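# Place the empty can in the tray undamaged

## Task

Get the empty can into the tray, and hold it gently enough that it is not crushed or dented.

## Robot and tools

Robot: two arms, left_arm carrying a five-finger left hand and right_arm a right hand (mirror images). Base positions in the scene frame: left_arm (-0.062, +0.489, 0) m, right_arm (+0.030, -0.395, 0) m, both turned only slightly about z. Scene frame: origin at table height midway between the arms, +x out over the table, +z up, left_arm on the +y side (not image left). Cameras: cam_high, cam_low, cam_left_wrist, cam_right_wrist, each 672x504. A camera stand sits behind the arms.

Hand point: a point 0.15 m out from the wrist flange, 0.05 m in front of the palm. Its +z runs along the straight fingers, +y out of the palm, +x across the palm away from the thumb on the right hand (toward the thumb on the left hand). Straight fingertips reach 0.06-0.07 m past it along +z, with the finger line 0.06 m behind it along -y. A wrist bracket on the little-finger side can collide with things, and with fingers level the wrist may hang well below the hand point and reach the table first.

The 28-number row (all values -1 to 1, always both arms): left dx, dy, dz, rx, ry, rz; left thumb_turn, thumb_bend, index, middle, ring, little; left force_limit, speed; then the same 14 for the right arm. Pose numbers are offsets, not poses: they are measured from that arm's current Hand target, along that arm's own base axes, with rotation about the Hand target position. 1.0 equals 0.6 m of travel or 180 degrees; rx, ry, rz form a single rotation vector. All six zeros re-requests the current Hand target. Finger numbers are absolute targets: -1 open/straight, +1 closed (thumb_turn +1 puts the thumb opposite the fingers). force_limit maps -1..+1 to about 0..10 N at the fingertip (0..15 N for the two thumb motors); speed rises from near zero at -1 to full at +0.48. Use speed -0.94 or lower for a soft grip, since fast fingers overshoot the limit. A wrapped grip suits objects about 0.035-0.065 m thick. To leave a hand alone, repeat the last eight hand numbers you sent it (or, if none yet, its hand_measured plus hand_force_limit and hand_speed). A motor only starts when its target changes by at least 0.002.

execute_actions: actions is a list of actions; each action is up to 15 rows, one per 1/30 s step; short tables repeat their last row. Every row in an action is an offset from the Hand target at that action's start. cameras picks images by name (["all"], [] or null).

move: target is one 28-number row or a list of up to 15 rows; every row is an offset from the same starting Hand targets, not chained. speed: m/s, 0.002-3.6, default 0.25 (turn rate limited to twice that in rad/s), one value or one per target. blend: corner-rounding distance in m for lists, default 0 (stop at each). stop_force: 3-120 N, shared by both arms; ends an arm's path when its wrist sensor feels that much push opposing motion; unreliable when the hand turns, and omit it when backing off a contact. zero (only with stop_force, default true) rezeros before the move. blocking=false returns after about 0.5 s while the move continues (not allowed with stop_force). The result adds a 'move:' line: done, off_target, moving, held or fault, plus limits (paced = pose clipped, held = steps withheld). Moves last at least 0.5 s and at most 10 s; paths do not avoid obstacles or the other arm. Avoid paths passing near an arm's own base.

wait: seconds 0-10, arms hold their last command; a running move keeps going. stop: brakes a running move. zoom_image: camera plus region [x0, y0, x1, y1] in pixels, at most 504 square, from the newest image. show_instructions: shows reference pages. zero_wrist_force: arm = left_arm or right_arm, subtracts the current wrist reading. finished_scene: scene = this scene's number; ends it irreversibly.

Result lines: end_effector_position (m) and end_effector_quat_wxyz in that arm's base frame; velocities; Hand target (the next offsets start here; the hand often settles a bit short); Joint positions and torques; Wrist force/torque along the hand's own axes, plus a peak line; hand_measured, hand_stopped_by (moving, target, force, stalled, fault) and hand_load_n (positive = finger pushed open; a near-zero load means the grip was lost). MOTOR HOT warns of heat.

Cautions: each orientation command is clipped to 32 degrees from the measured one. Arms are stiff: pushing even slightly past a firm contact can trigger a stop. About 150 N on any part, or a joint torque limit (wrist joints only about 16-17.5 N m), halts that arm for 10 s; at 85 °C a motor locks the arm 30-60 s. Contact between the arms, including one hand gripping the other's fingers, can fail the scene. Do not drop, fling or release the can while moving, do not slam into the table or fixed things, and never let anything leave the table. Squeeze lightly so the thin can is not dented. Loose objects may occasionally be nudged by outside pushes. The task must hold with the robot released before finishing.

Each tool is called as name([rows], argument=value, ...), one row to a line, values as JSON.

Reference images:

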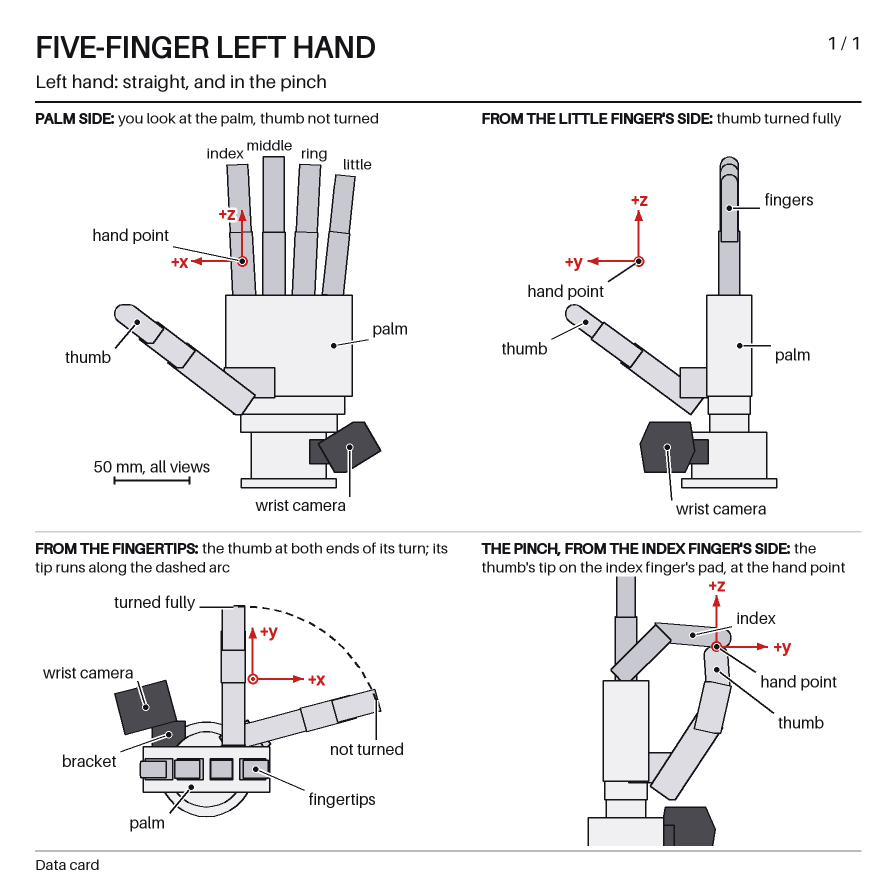

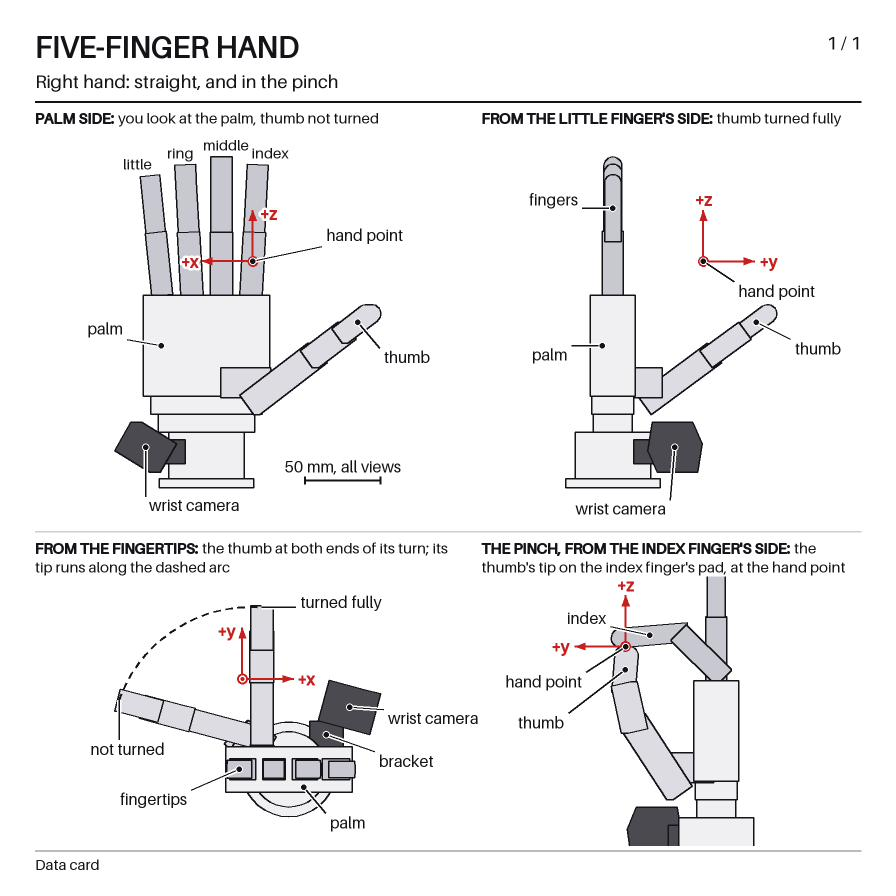

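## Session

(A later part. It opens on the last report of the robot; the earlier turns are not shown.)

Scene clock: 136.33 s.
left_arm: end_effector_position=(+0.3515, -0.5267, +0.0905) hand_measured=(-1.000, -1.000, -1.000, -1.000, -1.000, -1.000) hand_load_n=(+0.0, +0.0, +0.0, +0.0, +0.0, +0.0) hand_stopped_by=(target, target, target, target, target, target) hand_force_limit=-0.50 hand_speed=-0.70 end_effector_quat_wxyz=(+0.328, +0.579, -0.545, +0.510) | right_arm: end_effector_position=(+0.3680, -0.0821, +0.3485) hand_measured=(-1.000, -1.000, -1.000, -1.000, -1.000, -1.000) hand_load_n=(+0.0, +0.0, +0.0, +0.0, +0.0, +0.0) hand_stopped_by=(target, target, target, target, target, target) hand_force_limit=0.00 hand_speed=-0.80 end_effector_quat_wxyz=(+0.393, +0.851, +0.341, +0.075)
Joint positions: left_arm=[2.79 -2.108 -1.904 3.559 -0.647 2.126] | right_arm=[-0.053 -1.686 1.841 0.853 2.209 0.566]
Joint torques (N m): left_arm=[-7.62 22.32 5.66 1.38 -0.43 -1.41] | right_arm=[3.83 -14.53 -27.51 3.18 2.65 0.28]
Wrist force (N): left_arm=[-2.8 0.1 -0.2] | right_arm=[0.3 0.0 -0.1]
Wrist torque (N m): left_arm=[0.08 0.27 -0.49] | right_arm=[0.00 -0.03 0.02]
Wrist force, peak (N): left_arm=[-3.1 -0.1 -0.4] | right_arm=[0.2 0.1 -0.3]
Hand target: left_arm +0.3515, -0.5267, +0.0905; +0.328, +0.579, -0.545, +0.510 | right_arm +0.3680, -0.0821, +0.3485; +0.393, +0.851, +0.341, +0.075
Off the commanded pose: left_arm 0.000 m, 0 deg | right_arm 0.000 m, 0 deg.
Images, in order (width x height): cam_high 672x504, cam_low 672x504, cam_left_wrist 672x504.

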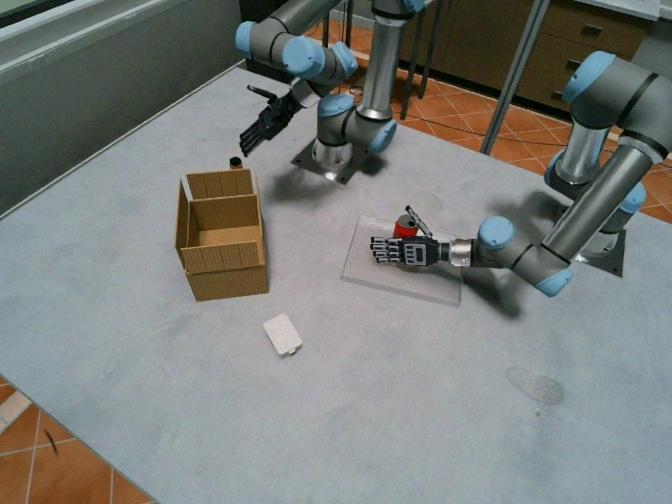

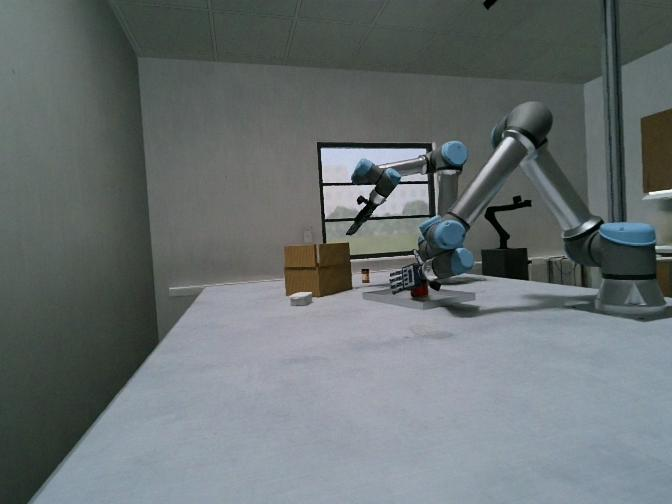

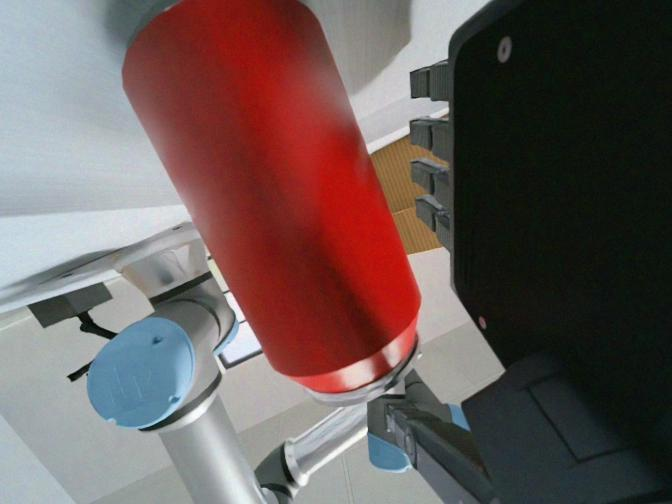

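move([
  [0.01,0.002,0.02,0,0,0,-1,-1,-1,-1,-1,-1,-0.5,-0.7, 0,0,0,0,0,0,-1,-1,-1,-1,-1,-1,0,-0.8],
  [0.015,0.003,0.25,0,0,0,-1,-1,-1,-1,-1,-1,-0.5,-0.7, 0,0,0,0,0,0,-1,-1,-1,-1,-1,-1,0,-0.8],
], speed=[0.05,0.12], blend=[0.005,0], cameras=["cam_left_wrist","cam_high","cam_low"])

zoom_image(camera="cam_high", region=[330, 180, 490, 310])

zoom_image(camera="cam_low", region=[360, 230, 500, 320])

Scene clock: 138.87 s.
left_arm: end_effector_position=(+0.3606, -0.5249, +0.2405) hand_measured=(-1.000, -1.000, -1.000, -1.000, -1.000, -1.000) hand_load_n=(+0.0, +0.0, +0.0, +0.0, +0.0, +0.0) hand_stopped_by=(target, target, target, target, target, target) hand_force_limit=-0.50 hand_speed=-0.70 end_effector_quat_wxyz=(+0.328, +0.579, -0.545, +0.511) | right_arm: end_effector_position=(+0.3680, -0.0821, +0.3485) hand_measured=(-1.000, -1.000, -1.000, -1.000, -1.000, -1.000) hand_load_n=(+0.0, +0.0, +0.0, +0.0, +0.0, +0.0) hand_stopped_by=(target, target, target, target, target, target) hand_force_limit=0.00 hand_speed=-0.80 end_effector_quat_wxyz=(+0.393, +0.851, +0.341, +0.075)
Joint positions: left_arm=[2.801 -1.89 -1.754 3.184 -0.637 2.134] | right_arm=[-0.053 -1.686 1.841 0.853 2.209 0.566]
Joint torques (N m): left_arm=[8.09 22.52 12.67 -1.13 1.52 -0.51] | right_arm=[2.11 -16.85 -28.48 3.26 2.58 0.37]
Wrist force (N): left_arm=[-2.9 0.1 -0.7] | right_arm=[0.1 0.0 -0.1]
Wrist torque (N m): left_arm=[0.10 0.29 -0.49] | right_arm=[0.00 -0.01 0.00]
Wrist force, peak (N): left_arm=[-3.6 0.2 -0.4] | right_arm=[0.3 -0.2 -0.1]
Hand target: left_arm +0.3605, -0.5249, +0.2405; +0.328, +0.579, -0.545, +0.510 | right_arm +0.3680, -0.0821, +0.3485; +0.393, +0.851, +0.341, +0.075
Off the commanded pose: left_arm 0.000 m, 0 deg | right_arm 0.000 m, 0 deg.
move: done
Images, in order (width x height): cam_high 672x504, cam_low 672x504, cam_left_wrist 672x504.

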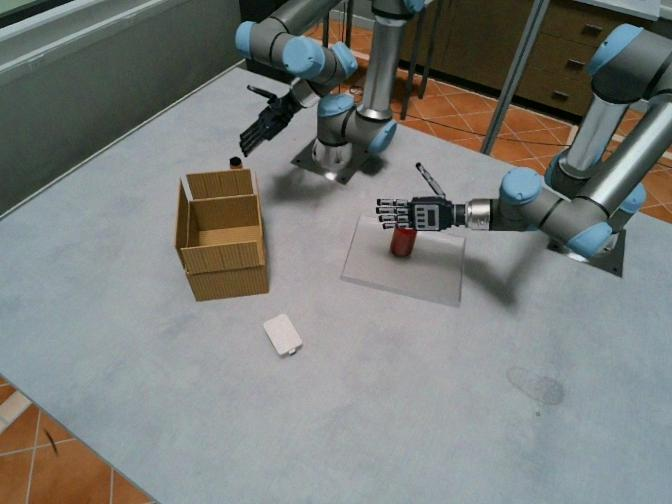

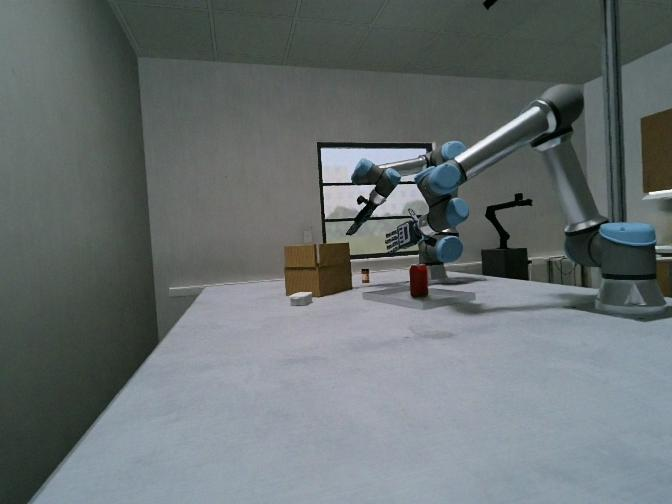

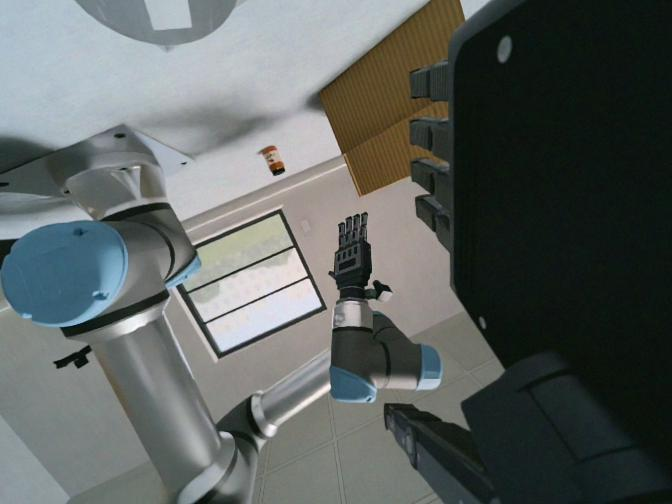

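Scaled by 3.150.

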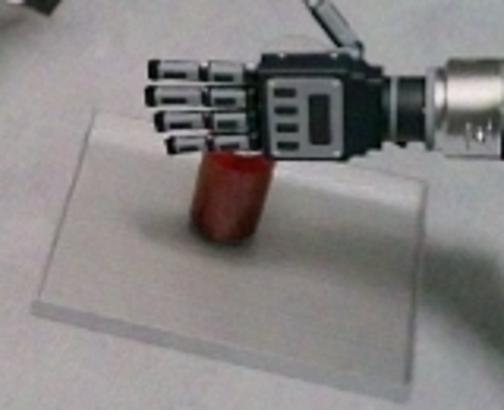

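Scaled by 3.600.

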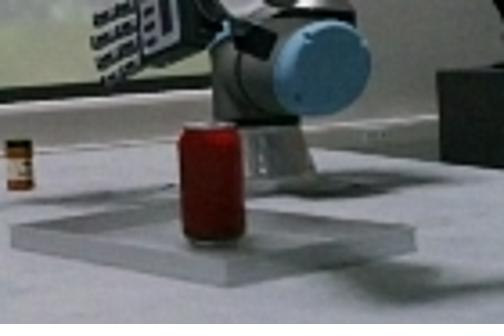

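finished_scene(scene=1)

The scene is finished: the task was done.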